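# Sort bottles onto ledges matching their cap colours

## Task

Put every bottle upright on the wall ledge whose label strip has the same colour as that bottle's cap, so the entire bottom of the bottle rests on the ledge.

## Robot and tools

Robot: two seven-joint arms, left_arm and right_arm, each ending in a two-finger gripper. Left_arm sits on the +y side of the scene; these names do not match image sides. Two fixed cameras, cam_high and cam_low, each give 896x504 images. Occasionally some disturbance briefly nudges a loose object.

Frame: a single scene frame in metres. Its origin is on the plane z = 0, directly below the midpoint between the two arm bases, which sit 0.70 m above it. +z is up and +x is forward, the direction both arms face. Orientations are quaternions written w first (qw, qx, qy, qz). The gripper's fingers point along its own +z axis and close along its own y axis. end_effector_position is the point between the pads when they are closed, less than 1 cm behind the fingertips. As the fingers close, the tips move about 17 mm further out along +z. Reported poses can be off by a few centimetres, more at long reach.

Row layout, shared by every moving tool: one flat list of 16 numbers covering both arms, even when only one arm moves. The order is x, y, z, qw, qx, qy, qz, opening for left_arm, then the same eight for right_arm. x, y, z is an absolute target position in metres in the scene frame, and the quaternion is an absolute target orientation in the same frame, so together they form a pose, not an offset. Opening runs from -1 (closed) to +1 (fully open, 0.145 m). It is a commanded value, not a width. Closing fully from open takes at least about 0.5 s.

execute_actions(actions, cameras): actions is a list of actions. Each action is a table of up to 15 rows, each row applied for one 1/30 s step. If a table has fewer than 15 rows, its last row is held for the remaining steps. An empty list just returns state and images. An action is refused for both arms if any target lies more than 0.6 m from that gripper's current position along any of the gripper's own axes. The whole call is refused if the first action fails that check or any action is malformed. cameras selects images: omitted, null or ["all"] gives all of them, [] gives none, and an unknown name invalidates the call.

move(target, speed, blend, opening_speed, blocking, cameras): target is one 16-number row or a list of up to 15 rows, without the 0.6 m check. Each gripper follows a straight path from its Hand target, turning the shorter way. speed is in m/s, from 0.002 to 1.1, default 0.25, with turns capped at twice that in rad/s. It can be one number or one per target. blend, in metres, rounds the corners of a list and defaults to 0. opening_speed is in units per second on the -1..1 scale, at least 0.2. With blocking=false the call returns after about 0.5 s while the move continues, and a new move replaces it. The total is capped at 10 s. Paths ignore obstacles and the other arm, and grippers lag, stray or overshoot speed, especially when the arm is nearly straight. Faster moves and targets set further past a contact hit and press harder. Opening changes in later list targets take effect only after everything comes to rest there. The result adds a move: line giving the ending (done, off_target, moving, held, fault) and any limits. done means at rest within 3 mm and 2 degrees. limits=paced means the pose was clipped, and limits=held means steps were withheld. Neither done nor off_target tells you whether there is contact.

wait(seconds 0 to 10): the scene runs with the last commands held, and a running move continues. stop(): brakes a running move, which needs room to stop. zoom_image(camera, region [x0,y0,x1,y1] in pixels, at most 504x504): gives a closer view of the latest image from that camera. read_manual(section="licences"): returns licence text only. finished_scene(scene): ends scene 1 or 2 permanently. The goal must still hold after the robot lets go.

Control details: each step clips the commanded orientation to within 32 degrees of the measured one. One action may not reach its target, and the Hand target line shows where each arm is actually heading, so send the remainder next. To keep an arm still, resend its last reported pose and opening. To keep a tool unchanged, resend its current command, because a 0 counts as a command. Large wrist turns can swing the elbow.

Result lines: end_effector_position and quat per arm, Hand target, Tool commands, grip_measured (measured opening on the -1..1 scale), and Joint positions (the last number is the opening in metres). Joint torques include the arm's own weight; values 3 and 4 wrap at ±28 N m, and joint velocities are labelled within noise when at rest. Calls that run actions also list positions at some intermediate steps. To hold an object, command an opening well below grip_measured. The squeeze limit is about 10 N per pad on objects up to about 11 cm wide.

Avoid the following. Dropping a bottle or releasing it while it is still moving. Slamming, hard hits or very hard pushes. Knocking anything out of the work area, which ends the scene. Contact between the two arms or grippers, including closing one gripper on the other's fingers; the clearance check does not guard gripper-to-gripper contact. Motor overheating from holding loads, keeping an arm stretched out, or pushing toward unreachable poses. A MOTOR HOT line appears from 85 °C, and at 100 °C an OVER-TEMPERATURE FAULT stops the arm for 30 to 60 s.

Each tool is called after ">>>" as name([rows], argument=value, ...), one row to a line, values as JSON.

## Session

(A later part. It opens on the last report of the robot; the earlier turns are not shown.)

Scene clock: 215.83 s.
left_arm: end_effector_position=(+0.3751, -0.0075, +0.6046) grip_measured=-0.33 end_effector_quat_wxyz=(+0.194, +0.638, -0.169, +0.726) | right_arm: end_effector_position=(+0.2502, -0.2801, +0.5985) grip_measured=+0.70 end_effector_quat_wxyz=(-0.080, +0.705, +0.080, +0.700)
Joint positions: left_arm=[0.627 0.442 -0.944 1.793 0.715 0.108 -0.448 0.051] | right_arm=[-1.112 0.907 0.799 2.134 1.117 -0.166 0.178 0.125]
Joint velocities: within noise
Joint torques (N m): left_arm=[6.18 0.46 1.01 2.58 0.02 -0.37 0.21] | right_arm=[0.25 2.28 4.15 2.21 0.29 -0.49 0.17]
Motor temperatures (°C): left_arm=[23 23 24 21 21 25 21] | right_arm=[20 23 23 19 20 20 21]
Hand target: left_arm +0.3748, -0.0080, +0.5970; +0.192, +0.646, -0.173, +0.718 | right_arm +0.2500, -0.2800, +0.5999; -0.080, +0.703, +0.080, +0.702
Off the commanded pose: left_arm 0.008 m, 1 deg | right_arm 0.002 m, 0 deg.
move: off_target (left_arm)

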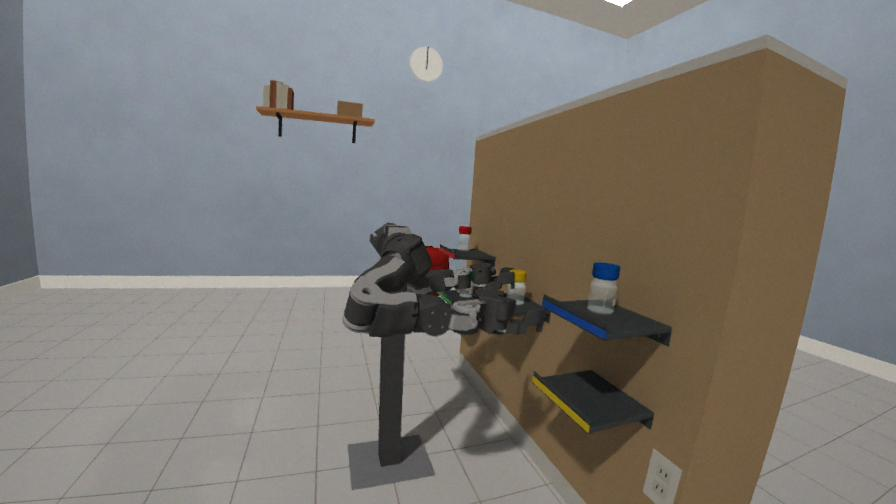

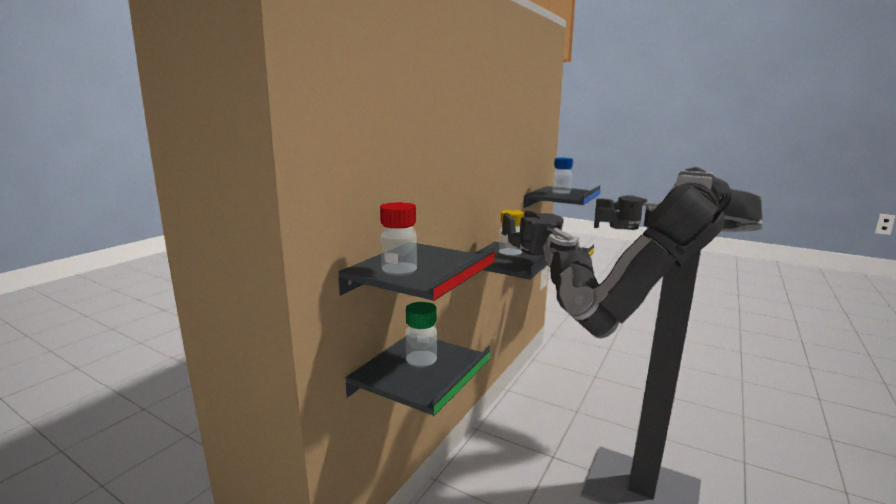

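>>> move([
  [0.375,-0.008,0.604,0.1923,0.6463,-0.1732,0.7178,-0.6,0.25,-0.28,0.6,-0.08,0.70,0.08,0.70,0.7],
  [0.375,-0.008,0.604,0.1923,0.6463,-0.1732,0.7178,0.6,0.25,-0.28,0.6,-0.08,0.70,0.08,0.70,0.7],
  [0.30,0.035,0.612,0.183,0.6830,-0.183,0.6830,0.6,0.25,-0.25,0.6,-0.08,0.70,0.08,0.70,0.7],
  [0.27,0.20,0.61,0.08,0.70,-0.08,0.70,0.6,0.27,-0.14,0.615,-0.153,0.6903,0.153,0.6903,0.7],
  [0.25,0.30,0.60,0,0.7071,0,0.7071,0.6,0.31,-0.06,0.611,-0.183,0.6830,0.183,0.6830,0.7],
  [0.25,0.30,0.60,0,0.7071,0,0.7071,0.6,0.35,-0.037,0.609,-0.183,0.6830,0.183,0.6830,0.7],
], speed=[0.1,0.1,0.12,0.25,0.25,0.12], blend=[0,0,0.02,0.03,0.01,0], opening_speed=1.5)

>>> zoom_image(camera="cam_high", region=[430, 210, 590, 340])

>>> zoom_image(camera="cam_low", region=[460, 170, 600, 300])

Scene clock: 243.37 s.
left_arm: end_effector_position=(+0.2501, +0.3011, +0.6016) grip_measured=+0.60 end_effector_quat_wxyz=(-0.004, +0.708, +0.000, +0.706) | right_arm: end_effector_position=(+0.3510, -0.0386, +0.6108) grip_measured=+0.70 end_effector_quat_wxyz=(-0.182, +0.682, +0.179, +0.686)
Joint positions: left_arm=[0.732 1.941 -1.563 2.215 1.278 -0.788 -0.406 0.119] | right_arm=[0.467 0.594 -0.701 2.037 0.802 0.353 -0.377 0.125]
Joint velocities: within noise
Joint torques (N m): left_arm=[1.81 3.78 1.24 1.11 0.03 -0.6 0.23] | right_arm=[4.65 1.31 1.77 2.99 -0.12 -0.33 0.13]
Motor temperatures (°C): left_arm=[23 22 24 21 21 25 21] | right_arm=[20 23 23 19 20 20 21]
Hand target: left_arm +0.2501, +0.2999, +0.6001; -0.001, +0.709, +0.000, +0.705 | right_arm +0.3500, -0.0370, +0.6090; -0.183, +0.683, +0.183, +0.683
Off the commanded pose: left_arm 0.002 m, 0 deg | right_arm 0.003 m, 1 deg.
joint read past its limit (left arm) — joint 6 (wrist pitch), lower limit.
joint sent to its limit (left arm) — joint 3 (upper arm roll), lower limit; joint 6 (wrist pitch), lower limit. The joint targets still meet the commanded pose.
move: done

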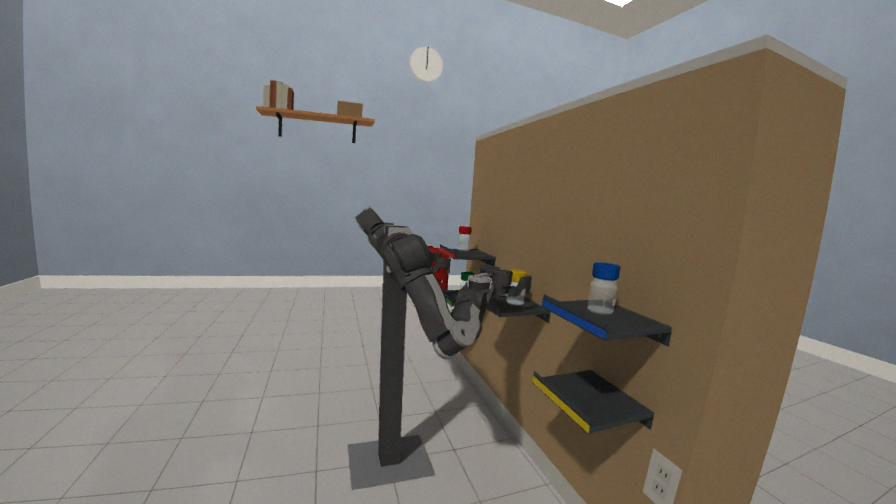

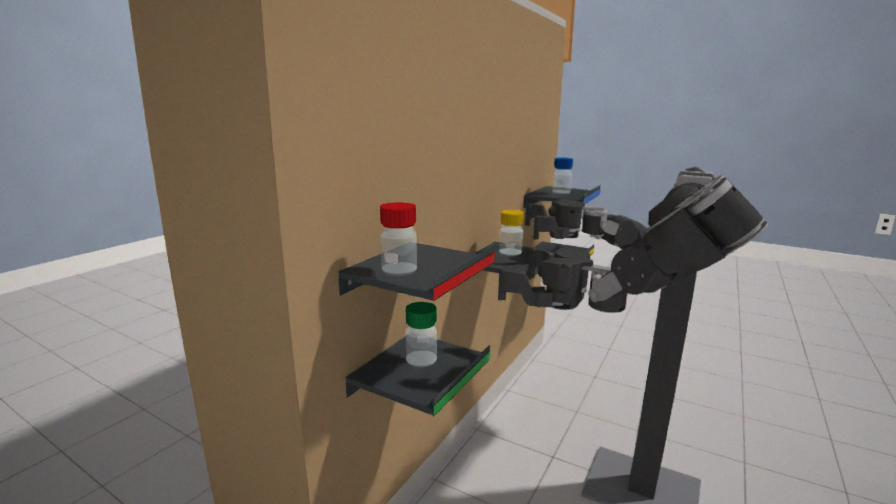

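Scaled by 3.150 from the camera's 896x504 image, which has a finer 1280x720 frame.

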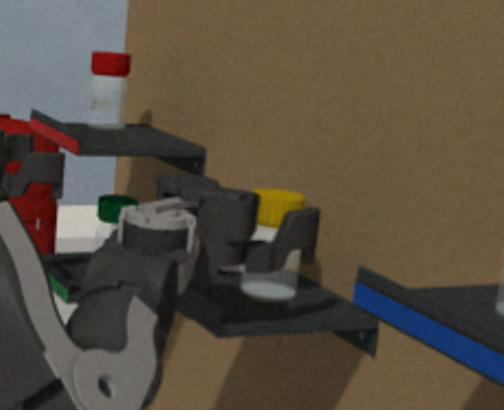

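Scaled by 3.600 from the camera's 896x504 image, which has a finer 1280x720 frame.

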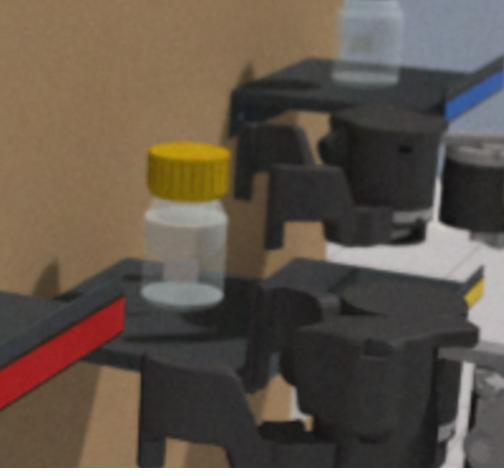

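>>> move([
  [0.25,0.30,0.60,0,0.7071,0,0.7071,0.6,0.377,-0.022,0.609,-0.183,0.6830,0.183,0.6830,0.7],
  [0.25,0.30,0.60,0,0.7071,0,0.7071,0.6,0.377,-0.022,0.609,-0.183,0.6830,0.183,0.6830,-0.6],
  [0.25,0.30,0.60,0,0.7071,0,0.7071,0.6,0.376,-0.023,0.658,-0.183,0.6830,0.183,0.6830,-0.6],
  [0.25,0.30,0.60,0,0.7071,0,0.7071,0.6,0.31,-0.09,0.66,-0.153,0.6903,0.153,0.6903,-0.6],
  [0.25,0.30,0.60,0,0.7071,0,0.7071,0.6,0.265,-0.22,0.61,-0.08,0.70,0.08,0.70,-0.6],
  [0.25,0.30,0.60,0,0.7071,0,0.7071,0.6,0.24,-0.36,0.552,0,0.7071,0,0.7071,-0.6],
  [0.25,0.30,0.60,0,0.7071,0,0.7071,0.6,0.36,-0.388,0.55,0,0.7071,0,0.7071,-0.6],
], speed=[0.1,0.1,0.12,0.2,0.25,0.25,0.15], blend=[0,0,0.01,0.03,0.03,0.02,0], opening_speed=2)

>>> zoom_image(camera="cam_high", region=[480, 280, 680, 440])

Scene clock: 277.30 s.
left_arm: end_effector_position=(+0.2501, +0.3011, +0.6016) grip_measured=+0.60 end_effector_quat_wxyz=(-0.004, +0.708, +0.000, +0.706) | right_arm: end_effector_position=(+0.3599, -0.3887, +0.5495) grip_measured=-0.28 end_effector_quat_wxyz=(+0.001, +0.708, -0.002, +0.706)
Joint positions: left_arm=[0.732 1.941 -1.563 2.215 1.278 -0.788 -0.406 0.119] | right_arm=[-0.073 0.898 0.205 1.359 0.893 -0.041 0.289 0.054]
Joint velocities: within noise
Joint torques (N m): left_arm=[1.78 3.78 1.24 1.11 0.03 -0.6 0.23] | right_arm=[3.44 7.58 3.41 2.66 0.27 -0.56 0.15]
Motor temperatures (°C): left_arm=[21 23 23 21 21 25 21] | right_arm=[22 23 23 20 20 20 21]
Hand target: left_arm +0.2501, +0.2999, +0.6001; -0.001, +0.709, +0.000, +0.705 | right_arm +0.3600, -0.3880, +0.5500; +0.000, +0.707, +0.000, +0.707
Off the commanded pose: left_arm 0.002 m, 0 deg | right_arm 0.001 m, 0 deg.
joint read past its limit (left arm) — joint 6 (wrist pitch), lower limit.
joint sent to its limit (left arm) — joint 3 (upper arm roll), lower limit; joint 6 (wrist pitch), lower limit. The joint targets still meet the commanded pose.
move: done

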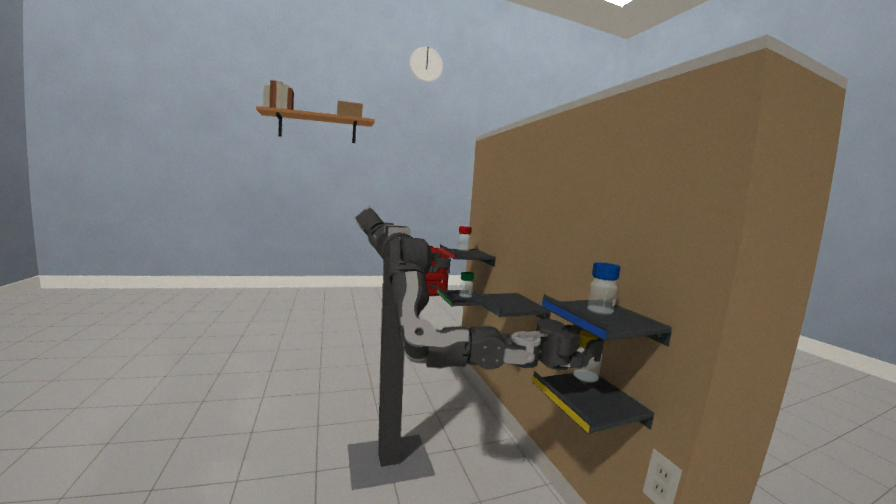

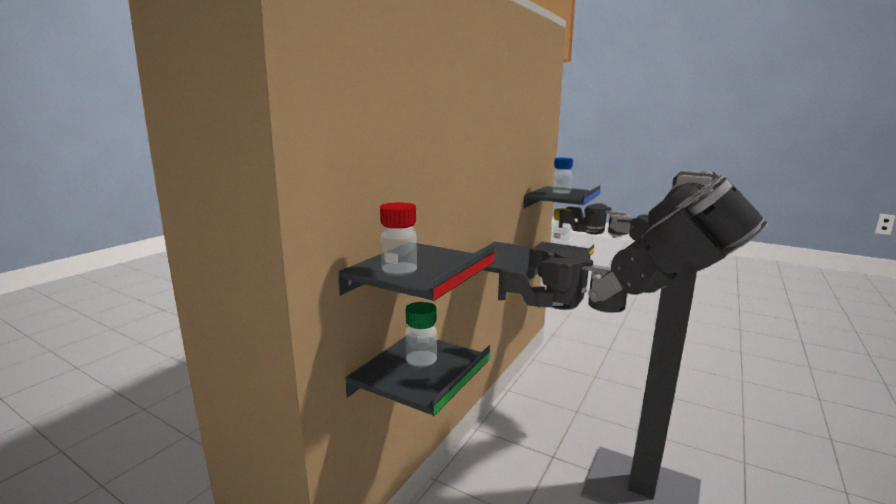

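Scaled by 2.520 from the camera's 896x504 image, which has a finer 1280x720 frame.

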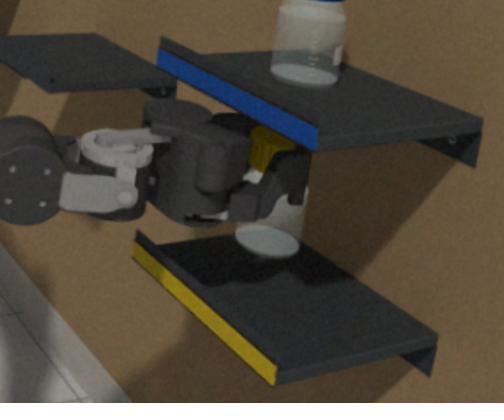

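>>> move([
  [0.25,0.30,0.60,0,0.7071,0,0.7071,0.6,0.372,-0.395,0.525,0,0.7071,0,0.7071,-0.6],
  [0.25,0.30,0.60,0,0.7071,0,0.7071,0.6,0.372,-0.395,0.506,0,0.7071,0,0.7071,-0.6],
], speed=[0.1,0.04])

>>> zoom_image(camera="cam_high", region=[480, 280, 680, 440])

Scene clock: 285.97 s.
left_arm: end_effector_position=(+0.2501, +0.3011, +0.6016) grip_measured=+0.60 end_effector_quat_wxyz=(-0.004, +0.708, +0.000, +0.706) | right_arm: end_effector_position=(+0.3725, -0.3972, +0.5127) grip_measured=-0.28 end_effector_quat_wxyz=(+0.003, +0.699, -0.002, +0.715)
Joint positions: left_arm=[0.732 1.941 -1.563 2.215 1.278 -0.788 -0.406 0.119] | right_arm=[0.086 0.814 0.092 1.106 0.816 -0.192 0.393 0.054]
Joint velocities: within noise
Joint torques (N m): left_arm=[1.81 3.78 1.24 1.11 0.03 -0.6 0.23] | right_arm=[3.15 6.84 1.14 2.33 0.24 -0.14 0.11]
Motor temperatures (°C): left_arm=[21 23 23 21 21 25 21] | right_arm=[21 24 23 20 20 20 21]
Hand target: left_arm +0.2501, +0.2999, +0.6001; -0.001, +0.709, +0.000, +0.705 | right_arm +0.3719, -0.3950, +0.5061; +0.000, +0.707, +0.000, +0.707
Off the commanded pose: left_arm 0.002 m, 0 deg | right_arm 0.007 m, 1 deg.
joint read past its limit (left arm) — joint 6 (wrist pitch), lower limit.
joint sent to its limit (left arm) — joint 3 (upper arm roll), lower limit; joint 6 (wrist pitch), lower limit. The joint targets still meet the commanded pose.
move: off_target (right_arm)

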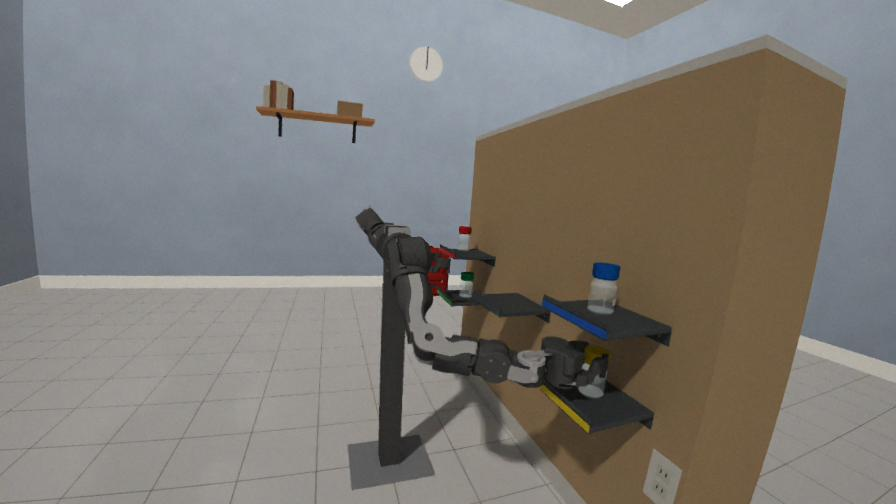

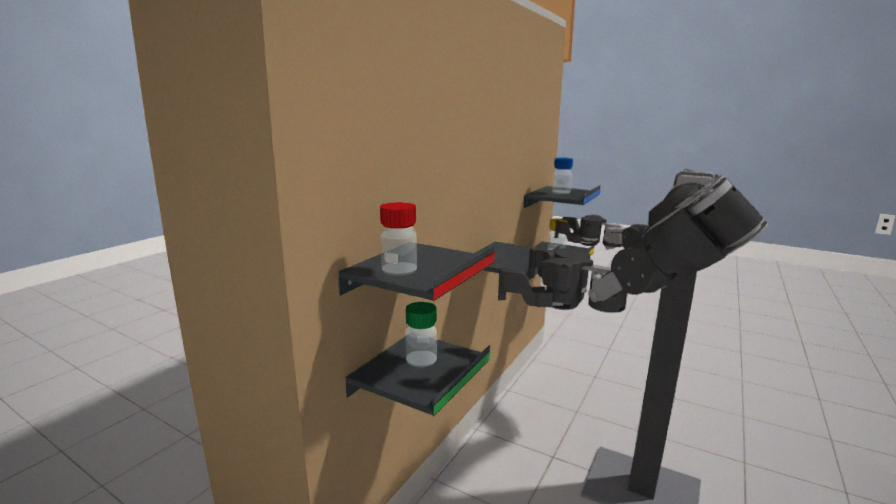

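Scaled by 2.520 from the camera's 896x504 image, which has a finer 1280x720 frame.

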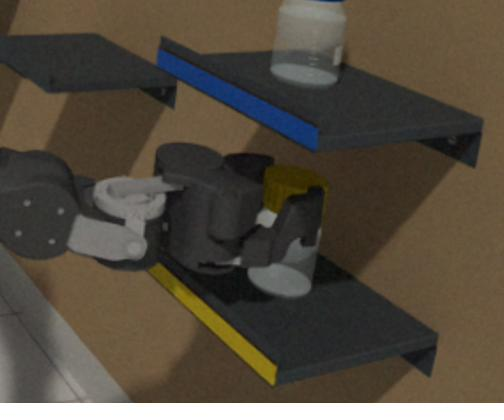

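Contact. Release and retreat.

>>> move([
  [0.25,0.30,0.60,0,0.7071,0,0.7071,0.6,0.372,-0.396,0.511,0,0.7071,0,0.7071,-0.6],
  [0.25,0.30,0.60,0,0.7071,0,0.7071,0.6,0.372,-0.396,0.511,0,0.7071,0,0.7071,0.5],
  [0.25,0.30,0.60,0,0.7071,0,0.7071,0.6,0.25,-0.39,0.53,0,0.7071,0,0.7071,0.5],
], speed=[0.1,0.1,0.15], opening_speed=1.5)

>>> zoom_image(camera="cam_high", region=[480, 240, 680, 440])

Scene clock: 297.03 s.
left_arm: end_effector_position=(+0.2501, +0.3011, +0.6016) grip_measured=+0.60 end_effector_quat_wxyz=(-0.004, +0.708, +0.000, +0.706) | right_arm: end_effector_position=(+0.2498, -0.3904, +0.5280) grip_measured=+0.50 end_effector_quat_wxyz=(+0.001, +0.710, -0.002, +0.705)
Joint positions: left_arm=[0.732 1.941 -1.563 2.215 1.278 -0.788 -0.406 0.119] | right_arm=[-0.705 0.736 0.63 1.61 0.945 -0.194 0.428 0.112]
Joint velocities: within noise
Joint torques (N m): left_arm=[1.81 3.78 1.24 1.11 0.03 -0.6 0.23] | right_arm=[0.49 5.66 4.29 3 0.44 -0.48 0.18]
Motor temperatures (°C): left_arm=[21 23 23 21 21 25 21] | right_arm=[21 24 23 20 20 20 21]
Hand target: left_arm +0.2501, +0.2999, +0.6001; -0.001, +0.709, +0.000, +0.705 | right_arm +0.2500, -0.3900, +0.5300; +0.000, +0.707, +0.000, +0.707
Off the commanded pose: left_arm 0.002 m, 0 deg | right_arm 0.002 m, 0 deg.
joint read past its limit (left arm) — joint 6 (wrist pitch), lower limit.
joint sent to its limit (left arm) — joint 3 (upper arm roll), lower limit; joint 6 (wrist pitch), lower limit. The joint targets still meet the commanded pose.
move: done

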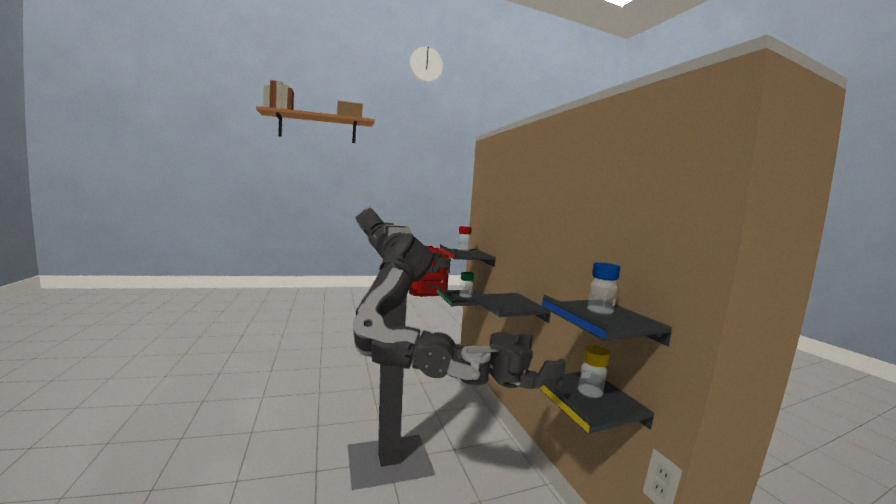

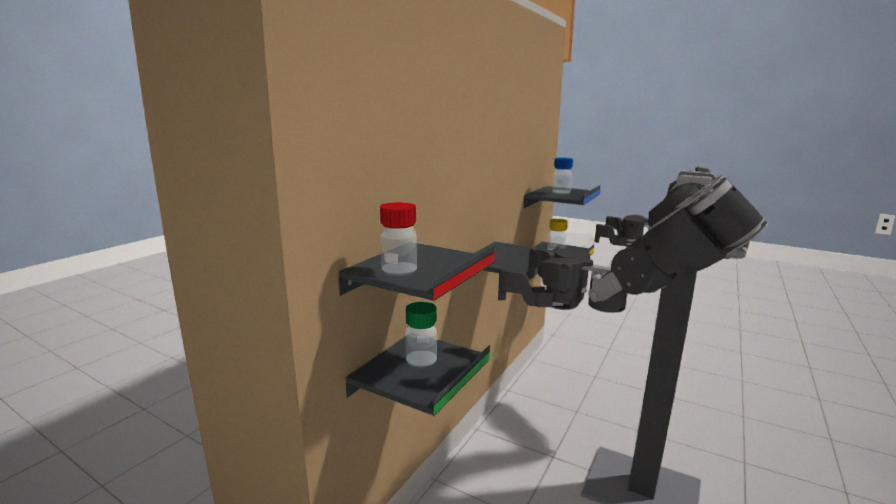

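Scaled by 2.520 from the camera's 896x504 image, which has a finer 1280x720 frame.

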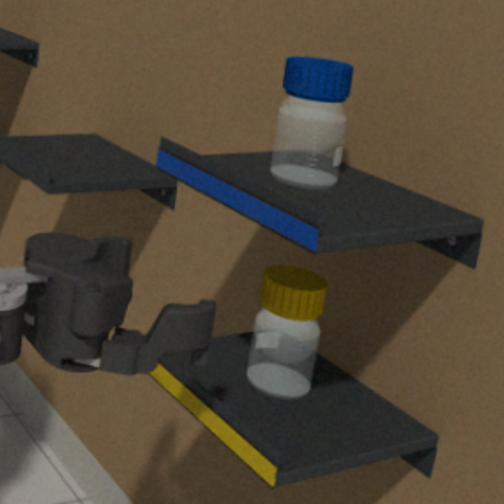

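>>> finished_scene(scene=2)

The scene is finished: the task was done.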